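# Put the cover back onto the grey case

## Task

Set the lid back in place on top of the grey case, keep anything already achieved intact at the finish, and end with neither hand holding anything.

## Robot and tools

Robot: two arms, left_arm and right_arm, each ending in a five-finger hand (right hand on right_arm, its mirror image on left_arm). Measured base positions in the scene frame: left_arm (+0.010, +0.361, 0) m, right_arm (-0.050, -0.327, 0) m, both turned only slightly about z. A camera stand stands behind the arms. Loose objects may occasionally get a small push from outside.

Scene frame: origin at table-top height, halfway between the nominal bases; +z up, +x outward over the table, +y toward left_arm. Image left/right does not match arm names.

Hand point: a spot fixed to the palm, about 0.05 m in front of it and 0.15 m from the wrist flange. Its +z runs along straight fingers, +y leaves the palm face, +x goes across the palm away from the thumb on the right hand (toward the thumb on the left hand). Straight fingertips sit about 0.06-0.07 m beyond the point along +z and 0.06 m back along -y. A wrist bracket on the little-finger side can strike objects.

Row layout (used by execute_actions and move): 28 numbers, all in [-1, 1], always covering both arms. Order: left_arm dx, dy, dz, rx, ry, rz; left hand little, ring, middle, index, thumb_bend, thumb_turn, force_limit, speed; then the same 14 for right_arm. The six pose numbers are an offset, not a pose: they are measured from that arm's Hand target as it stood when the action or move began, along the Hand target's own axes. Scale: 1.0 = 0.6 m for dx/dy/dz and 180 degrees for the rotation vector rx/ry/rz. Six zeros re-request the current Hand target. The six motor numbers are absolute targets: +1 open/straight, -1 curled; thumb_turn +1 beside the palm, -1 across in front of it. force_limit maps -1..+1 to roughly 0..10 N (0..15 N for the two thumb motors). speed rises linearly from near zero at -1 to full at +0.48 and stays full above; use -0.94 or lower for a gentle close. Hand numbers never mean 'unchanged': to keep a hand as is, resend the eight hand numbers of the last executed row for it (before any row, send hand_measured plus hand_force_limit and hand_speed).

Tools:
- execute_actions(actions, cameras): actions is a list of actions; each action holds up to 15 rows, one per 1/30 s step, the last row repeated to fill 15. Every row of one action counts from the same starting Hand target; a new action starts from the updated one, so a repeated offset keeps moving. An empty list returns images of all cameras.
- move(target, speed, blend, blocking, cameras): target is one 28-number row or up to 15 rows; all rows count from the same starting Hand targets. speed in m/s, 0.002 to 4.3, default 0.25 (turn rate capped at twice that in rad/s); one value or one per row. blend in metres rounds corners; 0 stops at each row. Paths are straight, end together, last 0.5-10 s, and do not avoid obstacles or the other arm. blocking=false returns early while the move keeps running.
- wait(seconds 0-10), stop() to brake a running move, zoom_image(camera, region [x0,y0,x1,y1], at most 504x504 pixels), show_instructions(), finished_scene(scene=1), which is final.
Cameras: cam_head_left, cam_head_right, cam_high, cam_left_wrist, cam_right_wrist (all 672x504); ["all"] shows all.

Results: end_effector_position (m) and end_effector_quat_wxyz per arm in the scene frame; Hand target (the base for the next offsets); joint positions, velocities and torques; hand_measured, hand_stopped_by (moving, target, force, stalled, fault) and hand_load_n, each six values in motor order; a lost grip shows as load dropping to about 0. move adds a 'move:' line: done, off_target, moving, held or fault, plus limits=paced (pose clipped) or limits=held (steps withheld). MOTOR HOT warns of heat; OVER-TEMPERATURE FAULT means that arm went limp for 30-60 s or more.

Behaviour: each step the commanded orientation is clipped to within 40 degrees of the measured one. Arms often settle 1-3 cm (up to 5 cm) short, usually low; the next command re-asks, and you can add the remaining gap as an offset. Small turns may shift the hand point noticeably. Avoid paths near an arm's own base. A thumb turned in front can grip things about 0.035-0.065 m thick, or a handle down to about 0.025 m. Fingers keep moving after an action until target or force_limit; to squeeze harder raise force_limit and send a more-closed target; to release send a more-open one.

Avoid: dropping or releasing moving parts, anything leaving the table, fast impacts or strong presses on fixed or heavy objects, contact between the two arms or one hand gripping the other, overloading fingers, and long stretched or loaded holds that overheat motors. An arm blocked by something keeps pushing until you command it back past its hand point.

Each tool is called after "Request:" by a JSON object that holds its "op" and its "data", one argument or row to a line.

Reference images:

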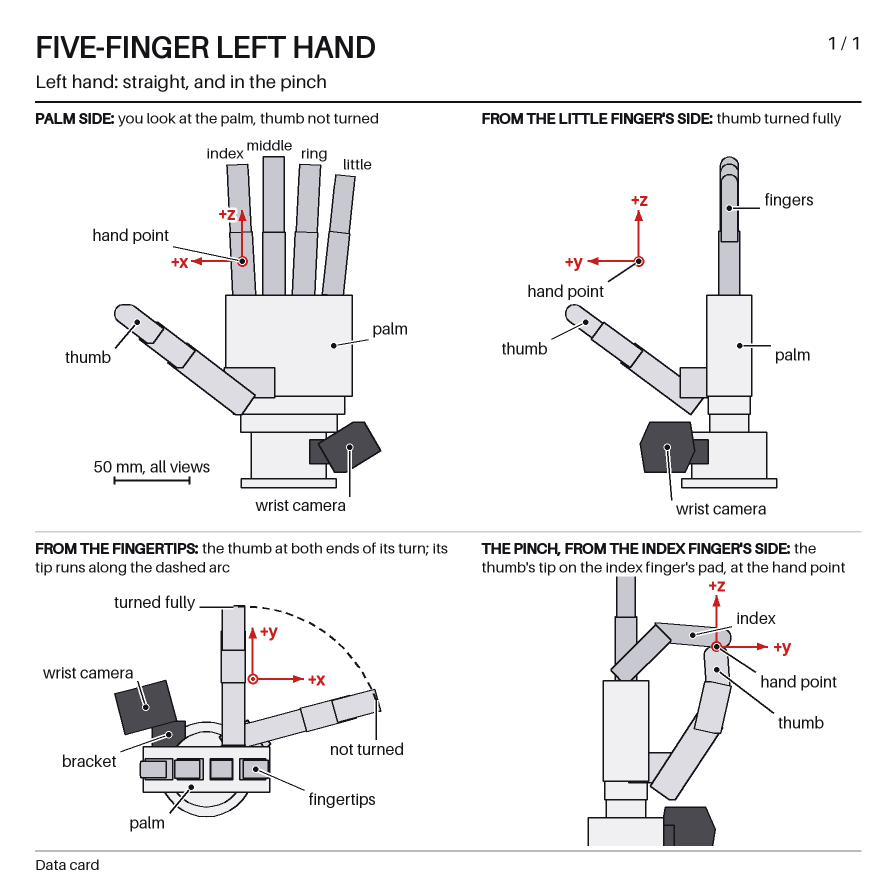

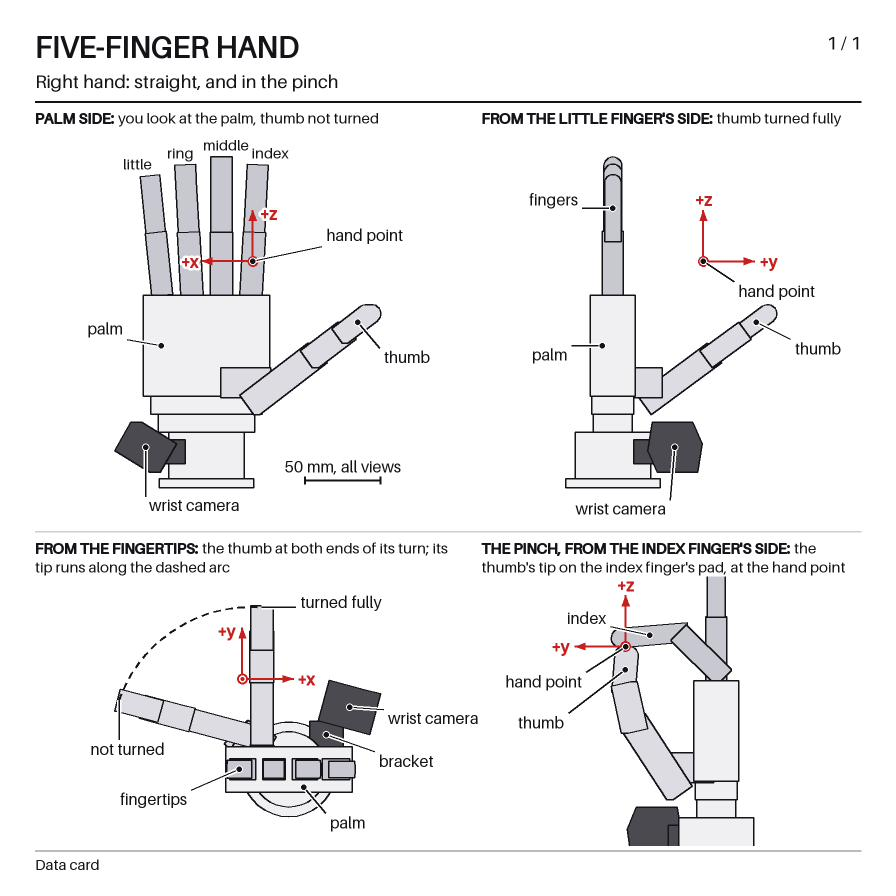

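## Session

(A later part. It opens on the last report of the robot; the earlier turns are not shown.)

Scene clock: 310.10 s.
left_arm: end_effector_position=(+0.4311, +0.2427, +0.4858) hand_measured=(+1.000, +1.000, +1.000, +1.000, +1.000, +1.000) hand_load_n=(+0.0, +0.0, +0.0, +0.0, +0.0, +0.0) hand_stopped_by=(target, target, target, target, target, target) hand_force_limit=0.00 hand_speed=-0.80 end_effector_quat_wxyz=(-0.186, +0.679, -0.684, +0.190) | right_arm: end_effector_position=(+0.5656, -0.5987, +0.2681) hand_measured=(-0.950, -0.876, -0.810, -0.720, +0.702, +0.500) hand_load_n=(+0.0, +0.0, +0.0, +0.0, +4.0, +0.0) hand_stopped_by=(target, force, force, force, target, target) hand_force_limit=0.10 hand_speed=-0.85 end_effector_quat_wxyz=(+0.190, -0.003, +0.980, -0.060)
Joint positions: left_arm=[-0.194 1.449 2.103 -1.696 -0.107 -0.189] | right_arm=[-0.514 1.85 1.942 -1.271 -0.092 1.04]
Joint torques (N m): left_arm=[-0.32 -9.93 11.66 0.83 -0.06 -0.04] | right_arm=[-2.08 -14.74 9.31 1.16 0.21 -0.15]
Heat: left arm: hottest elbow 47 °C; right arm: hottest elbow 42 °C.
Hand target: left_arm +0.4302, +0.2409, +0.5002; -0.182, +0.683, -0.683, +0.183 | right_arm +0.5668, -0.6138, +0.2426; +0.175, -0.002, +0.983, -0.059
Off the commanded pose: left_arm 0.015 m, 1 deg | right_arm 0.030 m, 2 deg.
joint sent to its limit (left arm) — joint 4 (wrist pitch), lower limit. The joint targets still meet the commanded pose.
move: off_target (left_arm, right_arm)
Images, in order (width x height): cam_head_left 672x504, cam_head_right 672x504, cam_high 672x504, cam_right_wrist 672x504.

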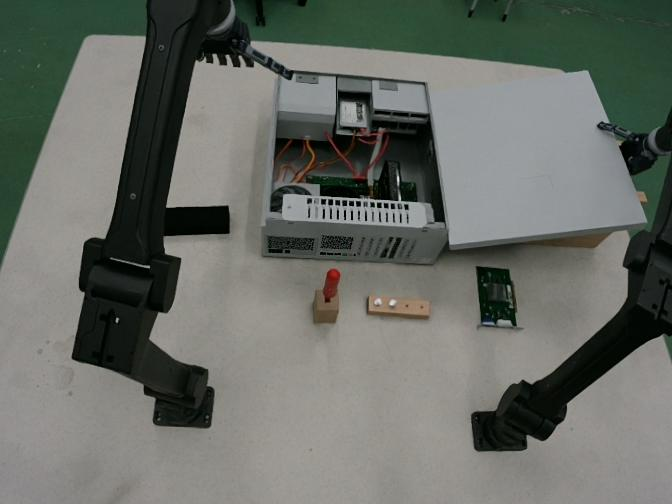

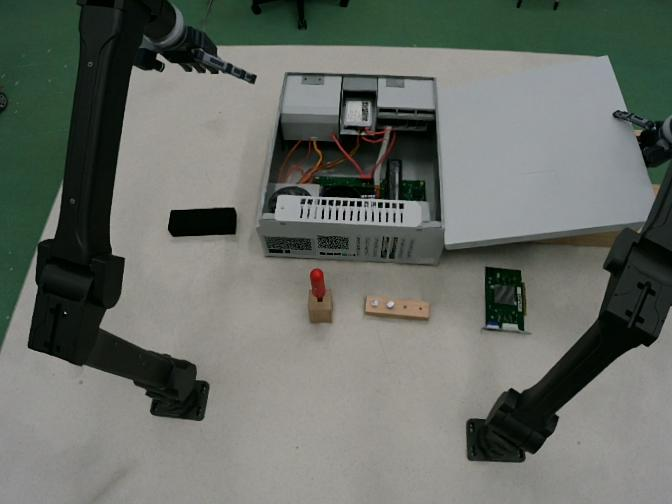

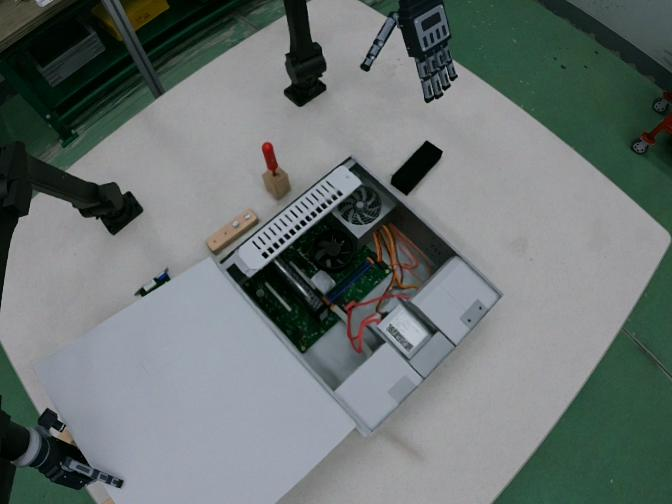

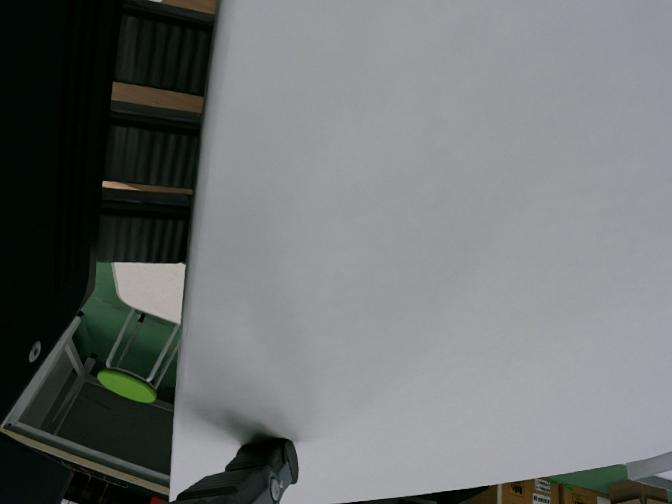

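Request:
{"op": "zoom_image", "data": {
  "camera": "cam_head_right",
  "region": [540, 100, 672, 260]
}}

Request:
{"op": "zoom_image", "data": {
  "camera": "cam_right_wrist",
  "region": [90, 0, 290, 280]
}}

Request:
{"op": "zoom_image", "data": {
  "camera": "cam_high",
  "region": [0, 340, 200, 504]
}}

Scaled by 3.150 from the camera's 672x504 image, which has a finer 960x720 frame.

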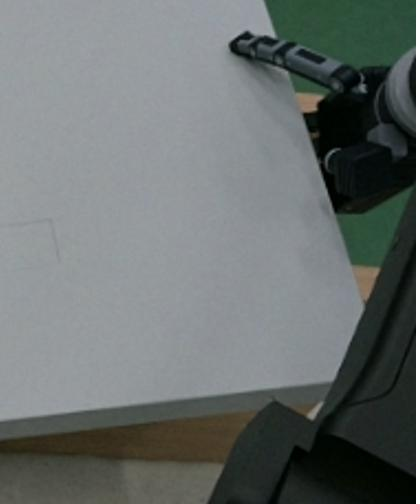

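Scaled by 1.800 from the camera's 672x504 image, which has a finer 960x720 frame.

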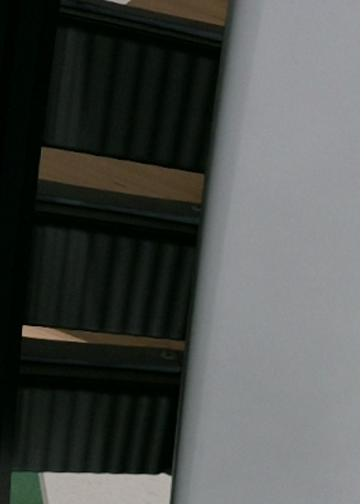

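Scaled by 2.520 from the camera's 672x504 image, which has a finer 960x720 frame.

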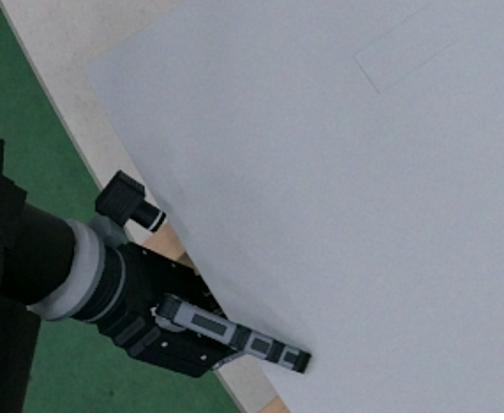

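Request:
{"op": "zoom_image", "data": {
  "camera": "cam_head_left",
  "region": [500, 190, 672, 290]
}}

Request:
{"op": "zoom_image", "data": {
  "camera": "cam_head_right",
  "region": [500, 190, 672, 290]
}}

Scaled by 2.930 from the camera's 672x504 image, which has a finer 960x720 frame.

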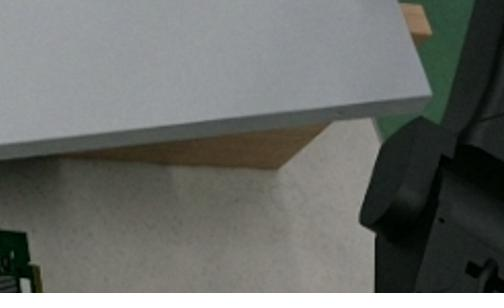

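Scaled by 2.930 from the camera's 672x504 image, which has a finer 960x720 frame.

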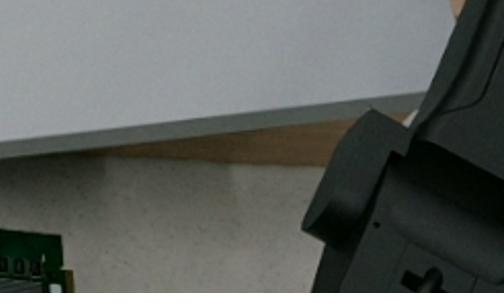

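Request:
{"op": "move", "data": {
  "target": [0,0,0,0,0,0,1,1,1,1,1,1,0,-0.8,0.018,0.002,0.054,0,0,0,-0.95,-0.95,-1.0,-1.0,0.70,0.5,0.1,-0.85],
  "speed": 0.06,
  "cameras": ["cam_head_left","cam_right_wrist"]
}}

Scene clock: 315.57 s.
left_arm: end_effector_position=(+0.4311, +0.2427, +0.4858) hand_measured=(+1.000, +1.000, +1.000, +1.000, +1.000, +1.000) hand_load_n=(+0.0, +0.0, +0.0, +0.0, +0.0, +0.0) hand_stopped_by=(target, target, target, target, target, target) hand_force_limit=0.00 hand_speed=-0.80 end_effector_quat_wxyz=(-0.186, +0.679, -0.684, +0.190) | right_arm: end_effector_position=(+0.5714, -0.6037, +0.2609) hand_measured=(-0.950, -0.876, -0.810, -0.720, +0.702, +0.500) hand_load_n=(+0.0, +0.0, +0.0, +0.0, +6.5, -0.5) hand_stopped_by=(target, force, force, force, target, target) hand_force_limit=0.10 hand_speed=-0.85 end_effector_quat_wxyz=(+0.211, -0.011, +0.975, -0.070)
Joint positions: left_arm=[-0.194 1.449 2.103 -1.696 -0.107 -0.189] | right_arm=[-0.519 1.839 1.894 -1.188 -0.103 1.025]
Joint torques (N m): left_arm=[-0.85 -9.7 11.79 0.53 -0.03 -0.08] | right_arm=[-1.9 -13.68 6.65 1.32 0.61 -0.04]
Heat: left arm: hottest elbow 47 °C; right arm: hottest elbow 41 °C.
Hand target: left_arm +0.4302, +0.2409, +0.5002; -0.182, +0.683, -0.683, +0.183 | right_arm +0.5679, -0.6165, +0.2084; +0.174, -0.002, +0.983, -0.059
Off the commanded pose: left_arm 0.015 m, 1 deg | right_arm 0.054 m, 5 deg.
joint sent to its limit (left arm) — joint 4 (wrist pitch), lower limit. The joint targets still meet the commanded pose.
move: off_target (left_arm, right_arm)
Images, in order (width x height): cam_head_left 672x504, cam_right_wrist 672x504.

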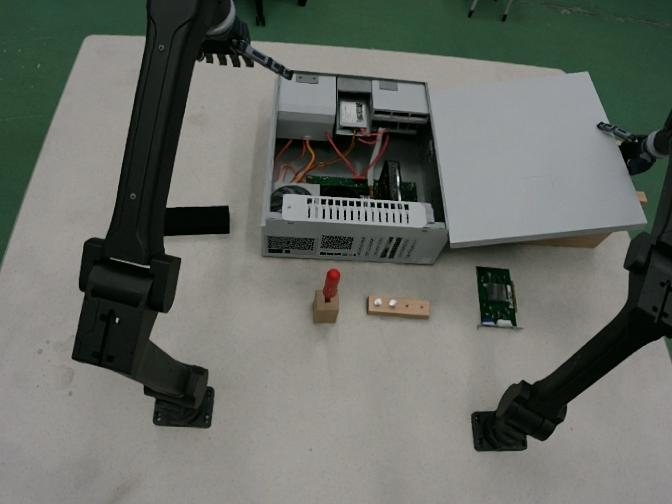

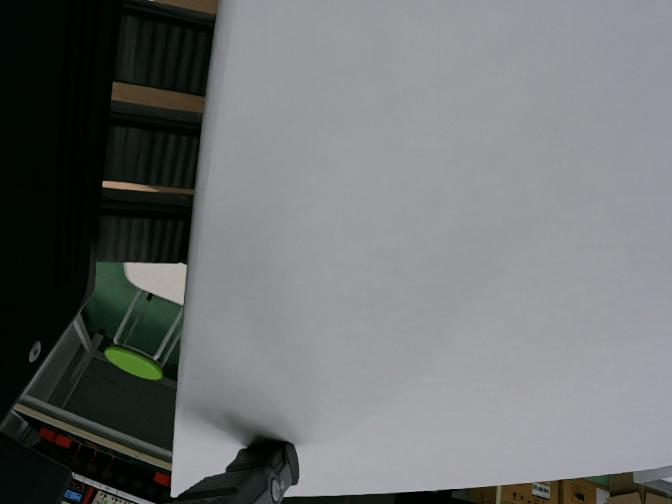

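Request:
{"op": "move", "data": {
  "target": [0,0,0,0,0,0,1,1,1,1,1,1,0,-0.8,-0.0261,0.0119,-0.0723,0,0,0,-0.95,-0.95,-1.0,-1.0,1.0,0.5,0.1,-0.7],
  "speed": 0.06
}}

Scene clock: 320.60 s.
left_arm: end_effector_position=(+0.4311, +0.2427, +0.4858) hand_measured=(+1.000, +1.000, +1.000, +1.000, +1.000, +1.000) hand_load_n=(+0.0, -0.5, +0.0, +0.0, +0.0, +0.0) hand_stopped_by=(target, target, target, target, target, target) hand_force_limit=0.00 hand_speed=-0.80 end_effector_quat_wxyz=(-0.186, +0.679, -0.684, +0.190) | right_arm: end_effector_position=(+0.5599, -0.6009, +0.2502) hand_measured=(-0.950, -0.876, -0.810, -0.720, +1.000, +0.500) hand_load_n=(+0.0, +0.0, +0.0, +0.0, +0.5, +2.5) hand_stopped_by=(target, force, force, force, target, target) hand_force_limit=0.10 hand_speed=-0.70 end_effector_quat_wxyz=(+0.176, +0.002, +0.983, -0.054)
Joint positions: left_arm=[-0.194 1.449 2.103 -1.696 -0.107 -0.189] | right_arm=[-0.52 1.856 1.913 -1.267 -0.088 1.043]
Joint torques (N m): left_arm=[-0.62 -9.05 11.99 0.69 -0.03 -0.07] | right_arm=[-0.56 -16.03 12.59 0.02 0.26 -0.07]
Heat: left arm: hottest elbow 47 °C; right arm: hottest elbow 41 °C.
Hand target: left_arm +0.4302, +0.2409, +0.5002; -0.182, +0.683, -0.683, +0.183 | right_arm +0.5677, -0.6041, +0.2534; +0.174, -0.002, +0.983, -0.059
Off the commanded pose: left_arm 0.015 m, 1 deg | right_arm 0.009 m, 1 deg.
joint sent to its limit (left arm) — joint 4 (wrist pitch), lower limit. The joint targets still meet the commanded pose.
move: off_target (left_arm)

Request:
{"op": "move", "data": {
  "target": [0,0,0,0,0,0,1,1,1,1,1,1,0,-0.8,0,-0.008,0,0,0,0,1,1,1,1,1.0,1.0,0.3,-0.4],
  "speed": 0.06,
  "cameras": ["cam_head_left","cam_right_wrist","cam_high"]
}}

Scene clock: 322.33 s.
left_arm: end_effector_position=(+0.4311, +0.2427, +0.4858) hand_measured=(+1.000, +1.000, +1.000, +1.000, +1.000, +1.000) hand_load_n=(+0.0, +0.0, +0.0, +0.0, +0.0, +0.0) hand_stopped_by=(target, target, target, target, target, target) hand_force_limit=0.00 hand_speed=-0.80 end_effector_quat_wxyz=(-0.186, +0.679, -0.684, +0.190) | right_arm: end_effector_position=(+0.5581, -0.5948, +0.2493) hand_measured=(+1.000, +1.000, +1.000, +1.000, +1.000, +1.000) hand_load_n=(+0.0, +0.0, +0.0, +0.0, +0.5, -2.5) hand_stopped_by=(target, target, target, target, target, target) hand_force_limit=0.30 hand_speed=-0.40 end_effector_quat_wxyz=(+0.170, -0.009, +0.984, -0.050)
Joint positions: left_arm=[-0.194 1.449 2.103 -1.696 -0.107 -0.189] | right_arm=[-0.515 1.858 1.916 -1.283 -0.091 1.026]
Joint torques (N m): left_arm=[-0.91 -10.46 11.59 0.62 -0.04 -0.08] | right_arm=[-1.55 -15.62 13.22 0.51 0.3 0.03]
Heat: left arm: hottest elbow 47 °C; right arm: hottest elbow 41 °C.
Hand target: left_arm +0.4302, +0.2409, +0.5002; -0.182, +0.683, -0.683, +0.183 | right_arm +0.5677, -0.6089, +0.2542; +0.175, -0.002, +0.983, -0.059
Off the commanded pose: left_arm 0.015 m, 1 deg | right_arm 0.018 m, 1 deg.
joint sent to its limit (left arm) — joint 4 (wrist pitch), lower limit. The joint targets still meet the commanded pose.
move: off_target (left_arm, right_arm)
Images, in order (width x height): cam_head_left 672x504, cam_high 672x504, cam_right_wrist 672x504.

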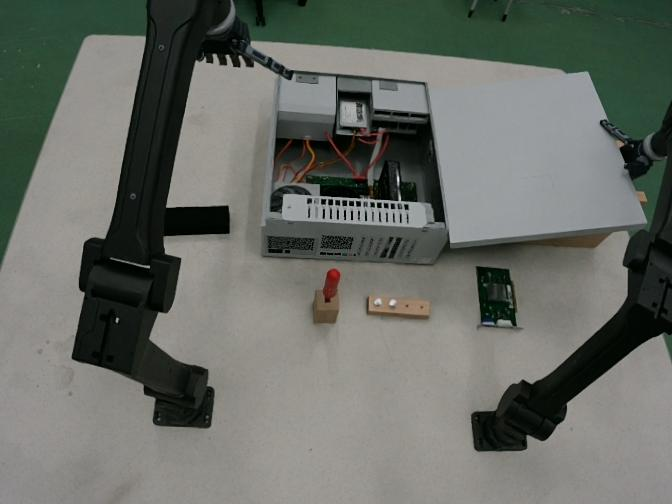

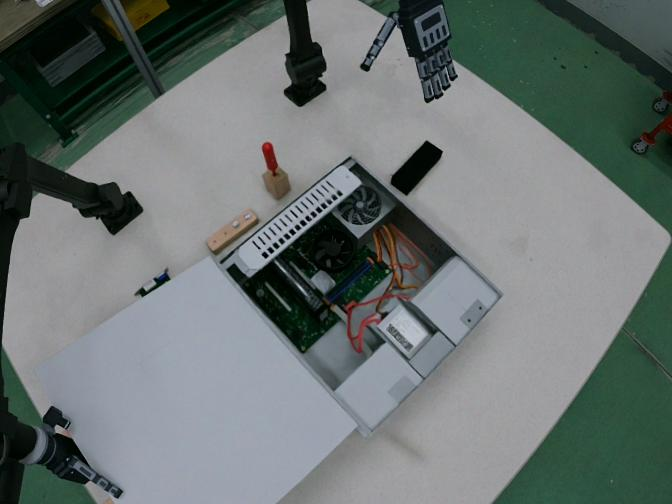

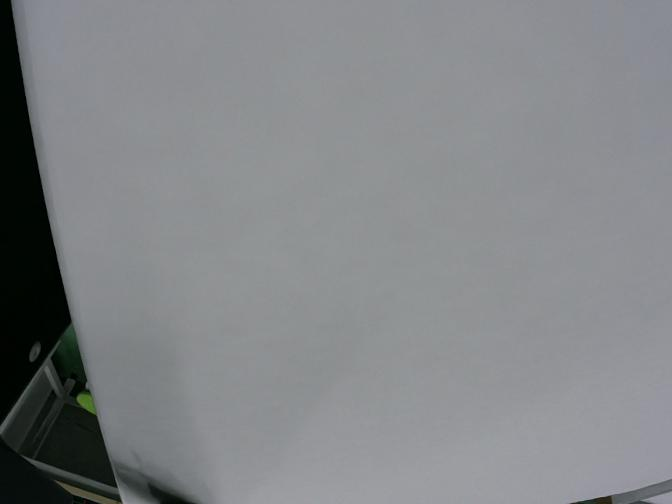

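Request:
{"op": "move", "data": {
  "target": [0,0,0,0,0,0,1,1,1,1,1,1,0,-0.8,-0.0257,0.0066,-0.0703,0,0,0,1,1,1,1,1.0,1.0,0.3,-0.4],
  "speed": 0.08,
  "cameras": ["cam_right_wrist"]
}}

Scene clock: 333.07 s.
left_arm: end_effector_position=(+0.4311, +0.2427, +0.4858) hand_measured=(+1.000, +1.000, +1.000, +1.000, +1.000, +1.000) hand_load_n=(+0.0, +0.0, +0.0, +0.0, +0.0, +0.0) hand_stopped_by=(target, target, target, target, target, target) hand_force_limit=0.00 hand_speed=-0.80 end_effector_quat_wxyz=(-0.186, +0.679, -0.684, +0.190) | right_arm: end_effector_position=(+0.5552, -0.5954, +0.2741) hand_measured=(+1.000, +1.000, +1.000, +1.000, +1.000, +1.000) hand_load_n=(+0.0, +0.5, +0.0, +0.0, +0.0, +0.0) hand_stopped_by=(target, target, target, target, target, target) hand_force_limit=0.30 hand_speed=-0.40 end_effector_quat_wxyz=(+0.155, -0.006, +0.987, -0.047)
Joint positions: left_arm=[-0.194 1.449 2.103 -1.696 -0.107 -0.189] | right_arm=[-0.515 1.882 2.025 -1.399 -0.081 1.029]
Joint torques (N m): left_arm=[0.26 -9 11.7 0.59 -0.01 -0.06] | right_arm=[-0.56 -17.44 14.02 0.4 0.04 0.11]
Heat: left arm: hottest elbow 47 °C; right arm: hottest elbow 42 °C.
Hand target: left_arm +0.4302, +0.2409, +0.5002; -0.182, +0.683, -0.683, +0.183 | right_arm +0.5677, -0.5998, +0.2981; +0.174, -0.002, +0.983, -0.059
Off the commanded pose: left_arm 0.015 m, 1 deg | right_arm 0.028 m, 3 deg.
joint sent to its limit (left arm) — joint 4 (wrist pitch), lower limit. The joint targets still meet the commanded pose.
move: off_target (left_arm, right_arm)
Images, in order (width x height): cam_right_wrist 672x504.

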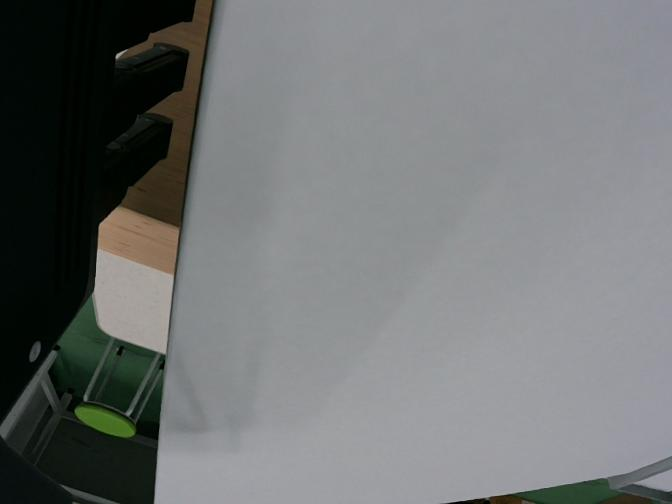

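Request:
{"op": "move", "data": {
  "target": [0,0,0,0,0,0,1,1,1,1,1,1,0,-0.8,-0.0114,-0.0055,-0.0311,0,0,0,1,1,1,1,1.0,1.0,0.3,-0.4],
  "speed": 0.08
}}

Scene clock: 335.30 s.
left_arm: end_effector_position=(+0.4311, +0.2427, +0.4858) hand_measured=(+1.000, +1.000, +1.000, +1.000, +1.000, +1.000) hand_load_n=(+0.0, +0.0, +0.5, +0.0, +0.0, +0.0) hand_stopped_by=(target, target, target, target, target, target) hand_force_limit=0.00 hand_speed=-0.80 end_effector_quat_wxyz=(-0.186, +0.679, -0.684, +0.190) | right_arm: end_effector_position=(+0.5569, -0.5965, +0.2944) hand_measured=(+1.000, +1.000, +1.000, +1.000, +1.000, +1.000) hand_load_n=(+0.0, +0.0, +0.0, +0.0, +0.0, +0.5) hand_stopped_by=(target, target, target, target, target, target) hand_force_limit=0.30 hand_speed=-0.40 end_effector_quat_wxyz=(+0.155, -0.006, +0.987, -0.047)
Joint positions: left_arm=[-0.194 1.449 2.103 -1.696 -0.107 -0.189] | right_arm=[-0.515 1.9 2.107 -1.462 -0.081 1.029]
Joint torques (N m): left_arm=[-0.62 -9.47 11.85 0.79 0 -0.08] | right_arm=[-0.67 -17.73 13.82 0.42 0.02 0.11]
Heat: left arm: hottest elbow 47 °C; right arm: hottest elbow 43 °C.
Hand target: left_arm +0.4302, +0.2409, +0.5002; -0.182, +0.683, -0.683, +0.183 | right_arm +0.5676, -0.6007, +0.3183; +0.174, -0.002, +0.983, -0.059
Off the commanded pose: left_arm 0.015 m, 1 deg | right_arm 0.027 m, 3 deg.
joint sent to its limit (left arm) — joint 4 (wrist pitch), lower limit. The joint targets still meet the commanded pose.
move: off_target (left_arm, right_arm)

Request:
{"op": "move", "data": {
  "target": [0,0,0,0,0,0,1,1,1,1,1,1,0,-0.8,0,0,0,0,0,0,-0.95,-0.95,-0.95,-0.95,1.0,1.0,-0.3,-0.8],
  "speed": 0.08,
  "cameras": ["cam_right_wrist"]
}}

Scene clock: 339.47 s.
left_arm: end_effector_position=(+0.4311, +0.2427, +0.4858) hand_measured=(+1.000, +1.000, +1.000, +1.000, +1.000, +1.000) hand_load_n=(+0.0, +0.0, +0.0, +0.0, +0.0, +0.0) hand_stopped_by=(target, target, target, target, target, target) hand_force_limit=0.00 hand_speed=-0.80 end_effector_quat_wxyz=(-0.186, +0.679, -0.684, +0.190) | right_arm: end_effector_position=(+0.5590, -0.5971, +0.2793) hand_measured=(-0.922, -0.828, -0.644, -0.588, +1.000, +1.000) hand_load_n=(+3.5, +0.0, +1.0, +0.0, +0.0, +0.0) hand_stopped_by=(force, force, force, force, target, target) hand_force_limit=-0.30 hand_speed=-0.80 end_effector_quat_wxyz=(+0.142, -0.006, +0.989, -0.041)
Joint positions: left_arm=[-0.194 1.449 2.103 -1.696 -0.107 -0.189] | right_arm=[-0.513 1.923 2.107 -1.468 -0.077 1.029]
Joint torques (N m): left_arm=[-0.38 -9.05 11.75 0.69 0 -0.1] | right_arm=[-0.85 -19.78 13.57 0.61 -0.16 0.11]
Heat: left arm: hottest elbow 47 °C; right arm: hottest elbow 44 °C.
Hand target: left_arm +0.4302, +0.2409, +0.5002; -0.182, +0.683, -0.683, +0.183 | right_arm +0.5678, -0.6006, +0.3182; +0.174, -0.002, +0.983, -0.059
Off the commanded pose: left_arm 0.015 m, 1 deg | right_arm 0.040 m, 4 deg.
joint sent to its limit (left arm) — joint 4 (wrist pitch), lower limit. The joint targets still meet the commanded pose.
move: off_target (left_arm, right_arm)
Images, in order (width x height): cam_right_wrist 672x504.

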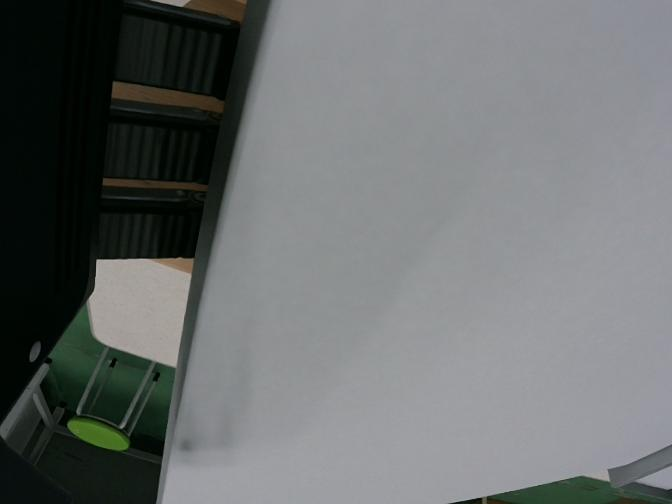

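Request:
{"op": "move", "data": {
  "target": [0,0,0,0,0,0,1,1,1,1,1,1,0,-0.8,0,0,0,0,0,0,-0.95,-0.95,-0.95,-0.95,-0.3,0.5,-0.4,-0.75],
  "speed": 0.08
}}

Scene clock: 341.10 s.
left_arm: end_effector_position=(+0.4311, +0.2427, +0.4858) hand_measured=(+1.000, +1.000, +1.000, +1.000, +1.000, +1.000) hand_load_n=(+0.0, +0.0, +0.0, +0.0, +0.0, +0.0) hand_stopped_by=(target, target, target, target, target, target) hand_force_limit=0.00 hand_speed=-0.80 end_effector_quat_wxyz=(-0.186, +0.679, -0.684, +0.190) | right_arm: end_effector_position=(+0.5591, -0.5970, +0.2793) hand_measured=(-0.922, -0.828, -0.644, -0.588, +0.624, +0.500) hand_load_n=(+4.5, +0.0, +2.5, +0.0, +4.0, +1.5) hand_stopped_by=(force, force, force, force, force, target) hand_force_limit=-0.40 hand_speed=-0.75 end_effector_quat_wxyz=(+0.142, -0.006, +0.989, -0.041)
Joint positions: left_arm=[-0.194 1.449 2.103 -1.696 -0.107 -0.189] | right_arm=[-0.513 1.923 2.107 -1.468 -0.077 1.029]
Joint torques (N m): left_arm=[-0.85 -8.59 11.64 0.58 -0.05 -0.05] | right_arm=[-0.79 -19.9 13.55 0.59 -0.15 0.1]
Heat: left arm: hottest elbow 47 °C; right arm: hottest elbow 44 °C.
Hand target: left_arm +0.4302, +0.2409, +0.5002; -0.182, +0.683, -0.683, +0.183 | right_arm +0.5678, -0.6006, +0.3183; +0.174, -0.002, +0.983, -0.059
Off the commanded pose: left_arm 0.015 m, 1 deg | right_arm 0.040 m, 4 deg.
joint sent to its limit (left arm) — joint 4 (wrist pitch), lower limit. The joint targets still meet the commanded pose.
move: off_target (left_arm, right_arm)

Request:
{"op": "move", "data": {
  "target": [0,0,0,0,0,0,1,1,1,1,1,1,0,-0.8,0.0334,-0.072,0.0951,0,0,0,-0.95,-0.95,-0.95,-0.95,-0.3,0.5,-0.4,-0.75],
  "speed": 0.06,
  "cameras": ["cam_head_left","cam_right_wrist"]
}}

Scene clock: 343.33 s.
left_arm: end_effector_position=(+0.4311, +0.2427, +0.4858) hand_measured=(+1.000, +1.000, +1.000, +1.000, +1.000, +1.000) hand_load_n=(+0.0, +0.0, +0.0, +0.0, -0.5, +0.0) hand_stopped_by=(target, target, target, target, target, target) hand_force_limit=0.00 hand_speed=-0.80 end_effector_quat_wxyz=(-0.186, +0.679, -0.684, +0.190) | right_arm: end_effector_position=(+0.5753, -0.6176, +0.2647) hand_measured=(-0.922, -0.828, -0.644, -0.588, +0.624, +0.500) hand_load_n=(+0.0, +3.5, +0.0, +2.0, +4.5, +0.0) hand_stopped_by=(force, force, force, force, force, target) hand_force_limit=-0.40 hand_speed=-0.75 end_effector_quat_wxyz=(+0.171, -0.020, +0.984, -0.044)
Joint positions: left_arm=[-0.194 1.449 2.103 -1.696 -0.107 -0.189] | right_arm=[-0.536 1.958 2.107 -1.382 -0.114 0.986]
Joint torques (N m): left_arm=[0.21 -9.35 11.89 0.61 -0.09 -0.08] | right_arm=[-4.13 -18.49 9.55 1.62 0.44 -0.09]
Heat: left arm: hottest elbow 47 °C; right arm: hottest elbow 44 °C.
Hand target: left_arm +0.4302, +0.2409, +0.5002; -0.182, +0.683, -0.683, +0.183 | right_arm +0.5678, -0.6506, +0.2632; +0.174, -0.002, +0.983, -0.059
Off the commanded pose: left_arm 0.015 m, 1 deg | right_arm 0.034 m, 3 deg.
joint sent to its limit (left arm) — joint 4 (wrist pitch), lower limit. The joint targets still meet the commanded pose.
move: off_target (left_arm, right_arm)
Images, in order (width x height): cam_head_left 672x504, cam_right_wrist 672x504.

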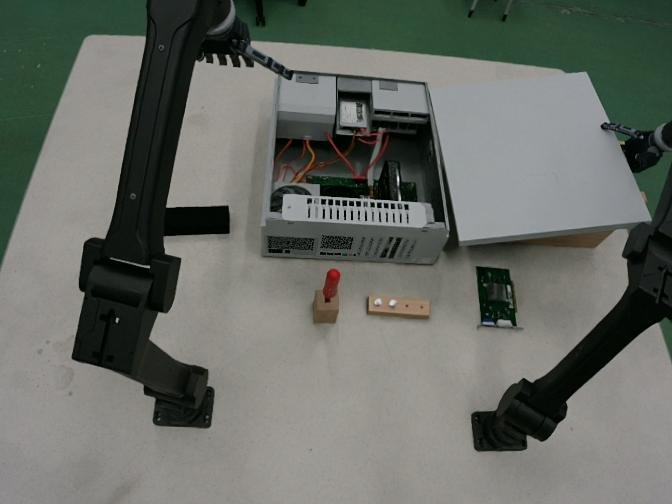

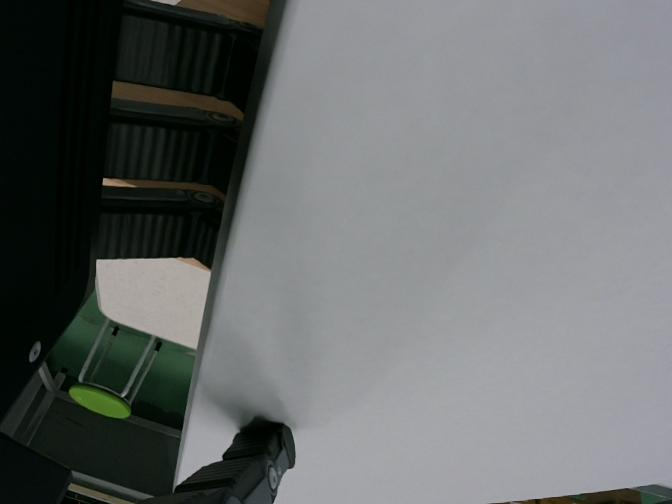

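Request:
{"op": "move", "data": {
  "target": [0,0,0,0,0,0,1,1,1,1,1,1,0,-0.8,0.013,-0.062,0.0387,0,0,0,-0.95,-0.95,-0.95,-0.95,-0.3,0.5,-0.4,-0.75],
  "speed": 0.06,
  "cameras": ["cam_head_left","cam_right_wrist"]
}}

Scene clock: 345.07 s.
left_arm: end_effector_position=(+0.4311, +0.2427, +0.4858) hand_measured=(+1.000, +1.000, +1.000, +1.000, +1.000, +1.000) hand_load_n=(+0.0, +0.0, +0.0, +0.0, -0.5, +0.0) hand_stopped_by=(target, target, target, target, target, target) hand_force_limit=0.00 hand_speed=-0.80 end_effector_quat_wxyz=(-0.186, +0.679, -0.684, +0.190) | right_arm: end_effector_position=(+0.5671, -0.6612, +0.2269) hand_measured=(-0.922, -0.828, -0.644, -0.586, +0.626, +0.500) hand_load_n=(+0.5, +0.0, +0.0, +10.5, +13.5, +9.0) hand_stopped_by=(force, force, force, force, force, target) hand_force_limit=-0.40 hand_speed=-0.75 end_effector_quat_wxyz=(+0.161, +0.003, +0.986, -0.030)
Joint positions: left_arm=[-0.194 1.449 2.103 -1.696 -0.107 -0.189] | right_arm=[-0.602 2.021 2.108 -1.358 -0.14 0.969]
Joint torques (N m): left_arm=[0.03 -8.41 11.63 0.54 -0.02 -0.06] | right_arm=[-2.9 -18.73 13.87 0.9 0.82 -0.35]
Heat: left arm: hottest elbow 47 °C; right arm: hottest elbow 44 °C.
Hand target: left_arm +0.4302, +0.2409, +0.5002; -0.182, +0.683, -0.683, +0.183 | right_arm +0.5678, -0.6904, +0.2434; +0.174, -0.002, +0.983, -0.059
Off the commanded pose: left_arm 0.015 m, 1 deg | right_arm 0.033 m, 4 deg.
joint sent to its limit (left arm) — joint 4 (wrist pitch), lower limit. The joint targets still meet the commanded pose.
move: off_target (left_arm, right_arm)
Images, in order (width x height): cam_head_left 672x504, cam_right_wrist 672x504.

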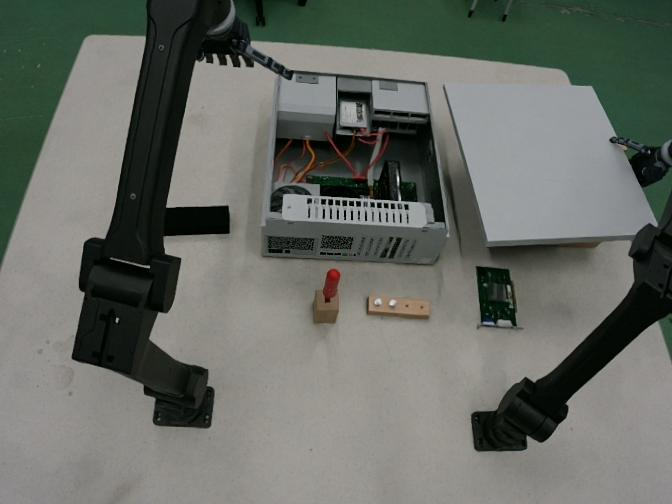

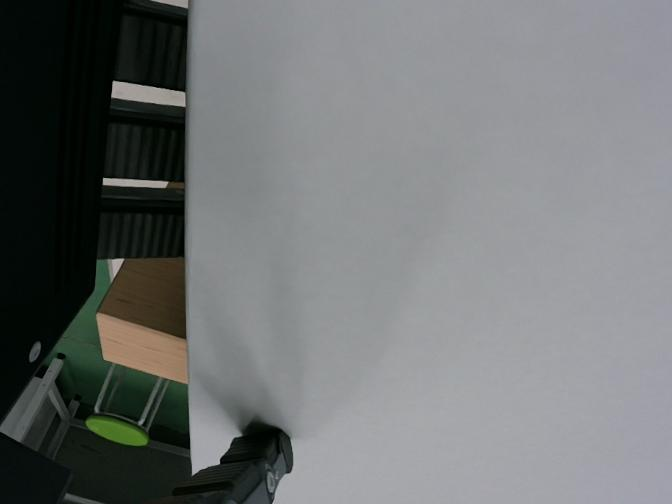

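Request:
{"op": "move", "data": {
  "target": [0,0,0,0,0,0,1,1,1,1,1,1,0,-0.8,0,0.05,0,0,0,0,-0.95,-0.95,-0.95,-0.9,0.72,0.5,-0.4,-0.75],
  "speed": 0.06,
  "cameras": ["all"]
}}

Request:
{"op": "zoom_image", "data": {
  "camera": "cam_high",
  "region": [100, 220, 400, 470]
}}

Request:
{"op": "zoom_image", "data": {
  "camera": "cam_head_right",
  "region": [420, 60, 672, 280]
}}

Scene clock: 347.60 s.
left_arm: end_effector_position=(+0.4311, +0.2427, +0.4858) hand_measured=(+1.000, +1.000, +1.000, +1.000, +1.000, +1.000) hand_load_n=(+0.0, +0.0, +0.0, +0.0, +0.0, -0.5) hand_stopped_by=(target, target, target, target, target, target) hand_force_limit=0.00 hand_speed=-0.80 end_effector_quat_wxyz=(-0.186, +0.679, -0.684, +0.190) | right_arm: end_effector_position=(+0.5671, -0.6653, +0.2250) hand_measured=(-0.922, -0.828, -0.644, -0.588, +0.720, +0.500) hand_load_n=(+0.0, +0.0, +0.5, +2.5, +2.0, +3.0) hand_stopped_by=(force, force, force, force, target, target) hand_force_limit=-0.40 hand_speed=-0.75 end_effector_quat_wxyz=(+0.164, +0.001, +0.985, -0.049)
Joint positions: left_arm=[-0.194 1.449 2.103 -1.696 -0.107 -0.189] | right_arm=[-0.599 2.006 2.08 -1.319 -0.112 0.965]
Joint torques (N m): left_arm=[-1.03 -9.52 11.64 0.77 0 -0.12] | right_arm=[-0.32 -21.6 8.73 1.09 0.13 0.01]
Heat: left arm: hottest elbow 47 °C; right arm: hottest elbow 44 °C.
Hand target: left_arm +0.4302, +0.2409, +0.5002; -0.182, +0.683, -0.683, +0.183 | right_arm +0.5683, -0.6606, +0.2398; +0.174, -0.002, +0.983, -0.059
Off the commanded pose: left_arm 0.015 m, 1 deg | right_arm 0.016 m, 2 deg.
joint sent to its limit (left arm) — joint 4 (wrist pitch), lower limit. The joint targets still meet the commanded pose.
move: off_target (left_arm, right_arm)

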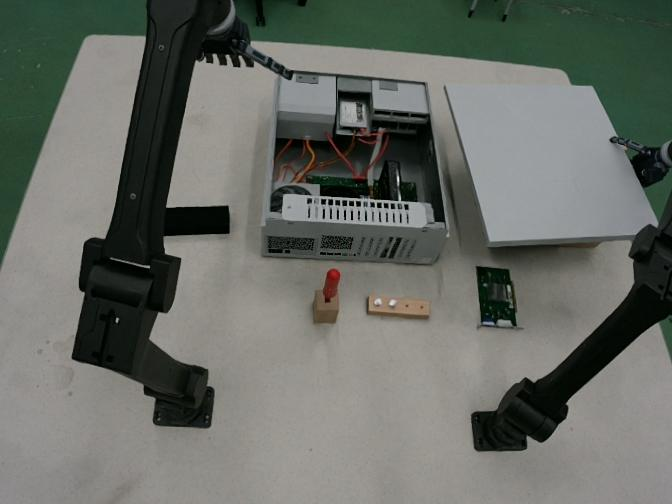

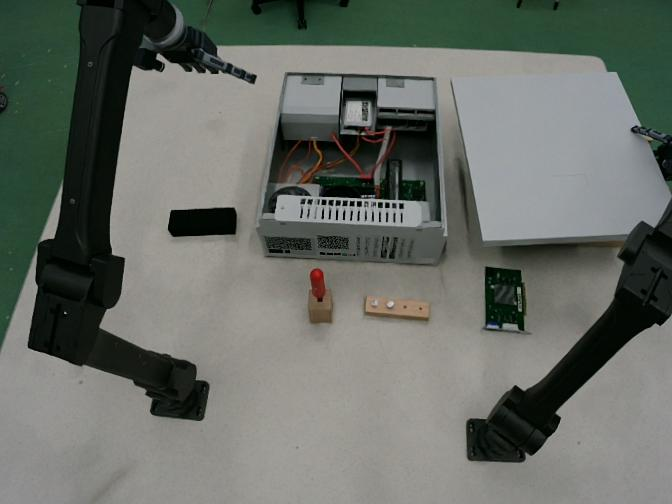

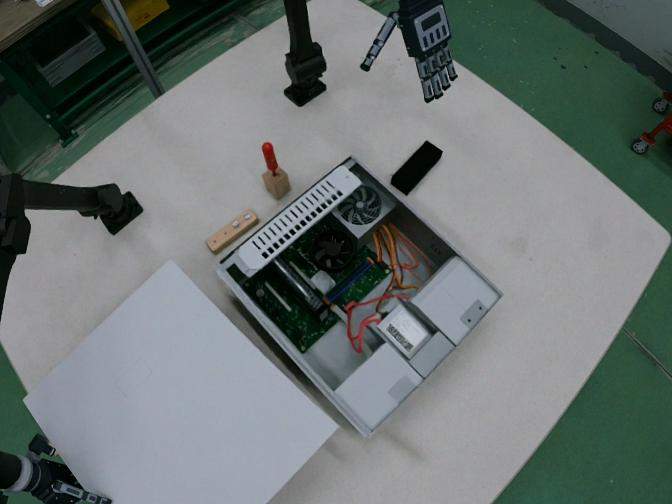

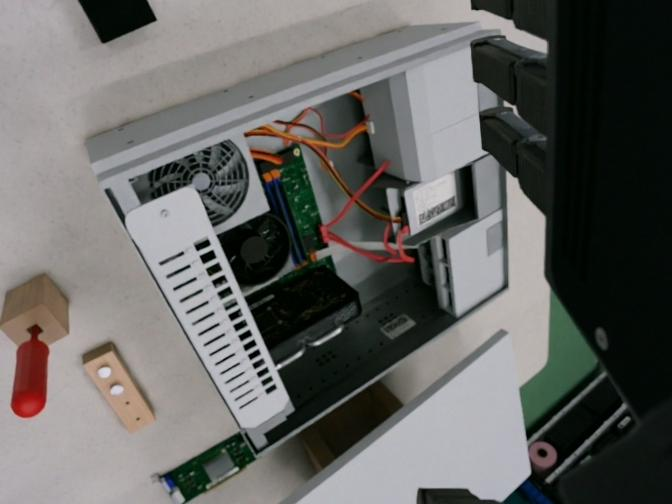

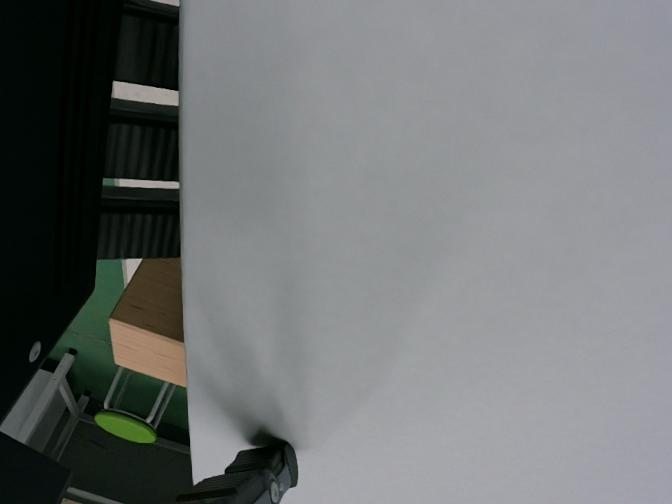

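Scaled by 1.680 from the camera's 672x504 image, which has a finer 960x720 frame.

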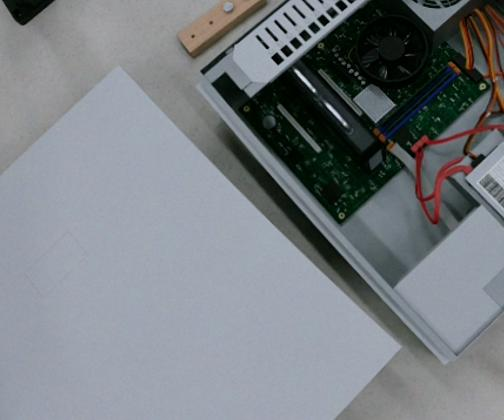

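Scaled by 2.000 from the camera's 672x504 image, which has a finer 960x720 frame.

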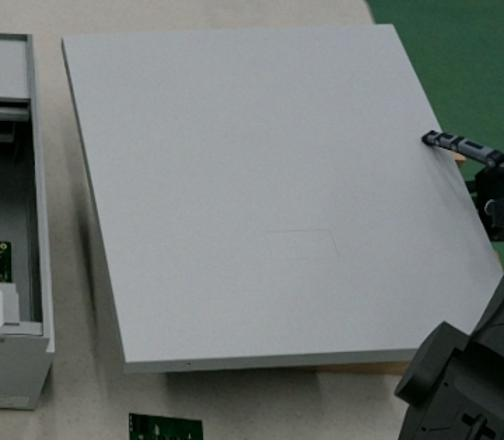

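Request:
{"op": "move", "data": {
  "target": [0.4845,0.0835,0.2792,0.2015,0.2597,0.2187,1,1,1,1,1,1,0,-0.8,0,0,0,0,0,0,-0.95,-0.95,-0.95,-0.9,0.72,0.5,-0.4,-0.75],
  "speed": 0.2,
  "cameras": ["cam_head_left","cam_head_right","cam_high","cam_left_wrist"]
}}

Scene clock: 358.07 s.
left_arm: end_effector_position=(+0.4674, -0.0438, +0.3314) hand_measured=(+1.000, +1.000, +1.000, +1.000, +1.000, +1.000) hand_load_n=(+0.0, +0.0, +0.0, +0.0, +0.0, +0.0) hand_stopped_by=(target, target, target, target, target, target) hand_force_limit=0.00 hand_speed=-0.80 end_effector_quat_wxyz=(+0.145, -0.222, +0.792, -0.549) | right_arm: end_effector_position=(+0.5670, -0.6653, +0.2251) hand_measured=(-0.922, -0.828, -0.644, -0.588, +0.720, +0.500) hand_load_n=(+0.5, +0.0, +0.0, +2.5, +1.5, +3.0) hand_stopped_by=(force, force, force, force, target, target) hand_force_limit=-0.40 hand_speed=-0.75 end_effector_quat_wxyz=(+0.164, +0.001, +0.985, -0.049)
Joint positions: left_arm=[-0.522 1.405 1.327 -0.326 0.452 0.17] | right_arm=[-0.599 2.005 2.08 -1.318 -0.112 0.965]
Joint torques (N m): left_arm=[-0.56 -10.46 10.96 2.67 0.38 0.12] | right_arm=[-0.21 -21.48 8.72 1.11 0.13 0.01]
Heat: left arm: hottest elbow 47 °C; right arm: hottest elbow 43 °C.
Hand target: left_arm +0.4703, -0.0500, +0.3303; +0.149, -0.212, +0.791, -0.554 | right_arm +0.5683, -0.6606, +0.2399; +0.175, -0.002, +0.983, -0.059
Off the commanded pose: left_arm 0.007 m, 1 deg | right_arm 0.015 m, 2 deg.
move: off_target (right_arm)
Images, in order (width x height): cam_head_left 672x504, cam_head_right 672x504, cam_high 672x504, cam_left_wrist 672x504.

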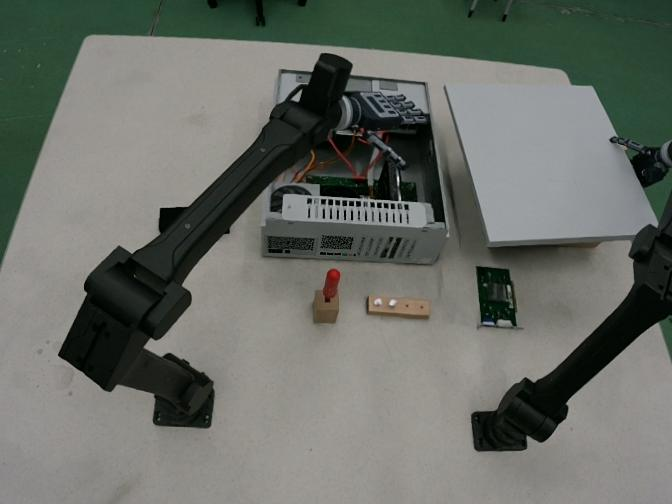

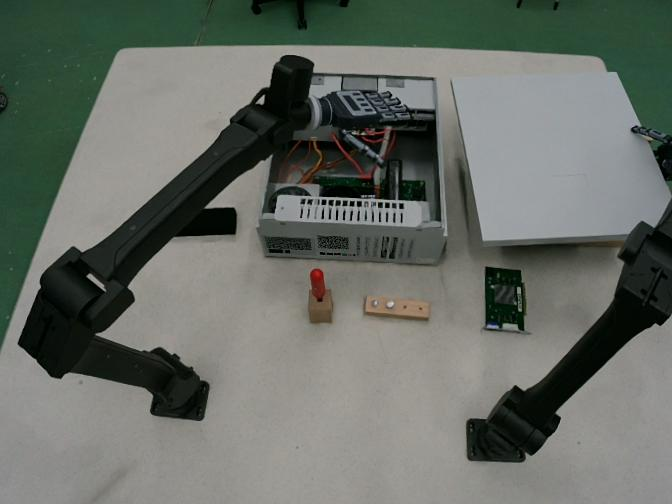

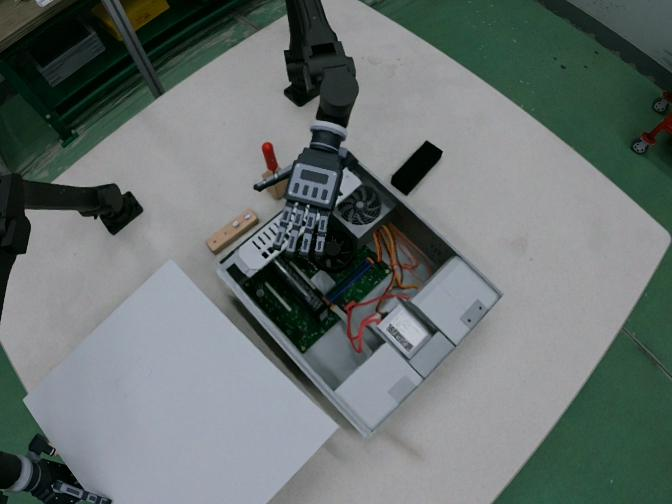

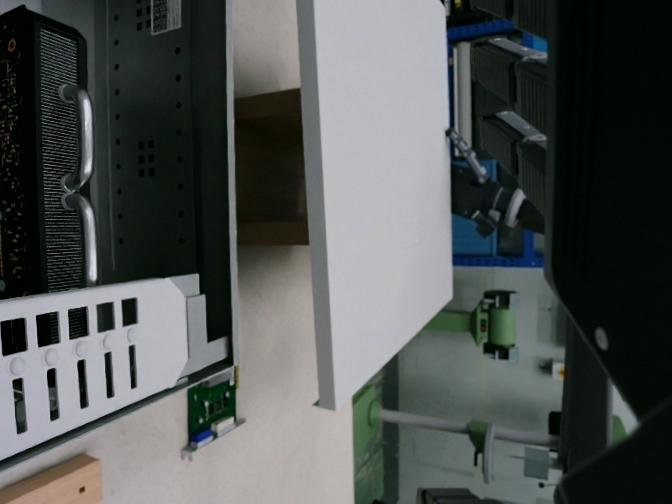

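Request:
{"op": "zoom_image", "data": {
  "camera": "cam_head_left",
  "region": [330, 70, 480, 200]
}}

Request:
{"op": "zoom_image", "data": {
  "camera": "cam_left_wrist",
  "region": [180, 0, 560, 430]
}}

Scaled by 3.360 from the camera's 672x504 image, which has a finer 960x720 frame.

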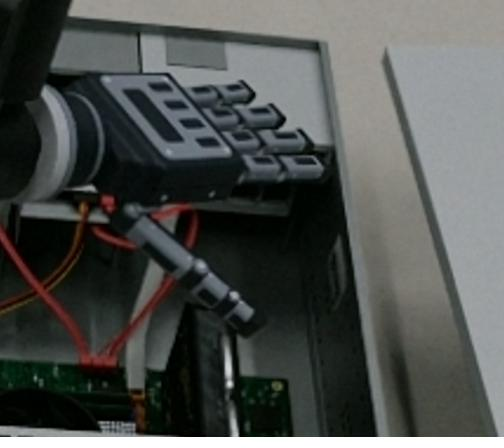

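Scaled by 1.172 from the camera's 672x504 image, which has a finer 960x720 frame.

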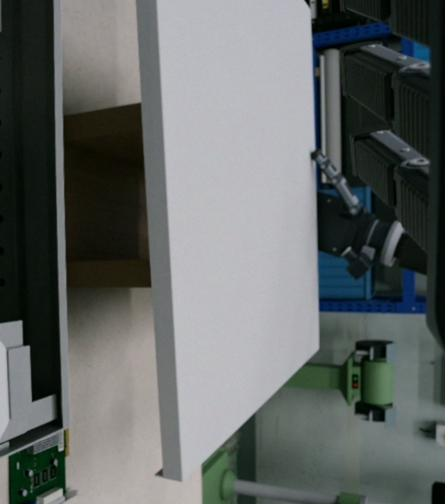

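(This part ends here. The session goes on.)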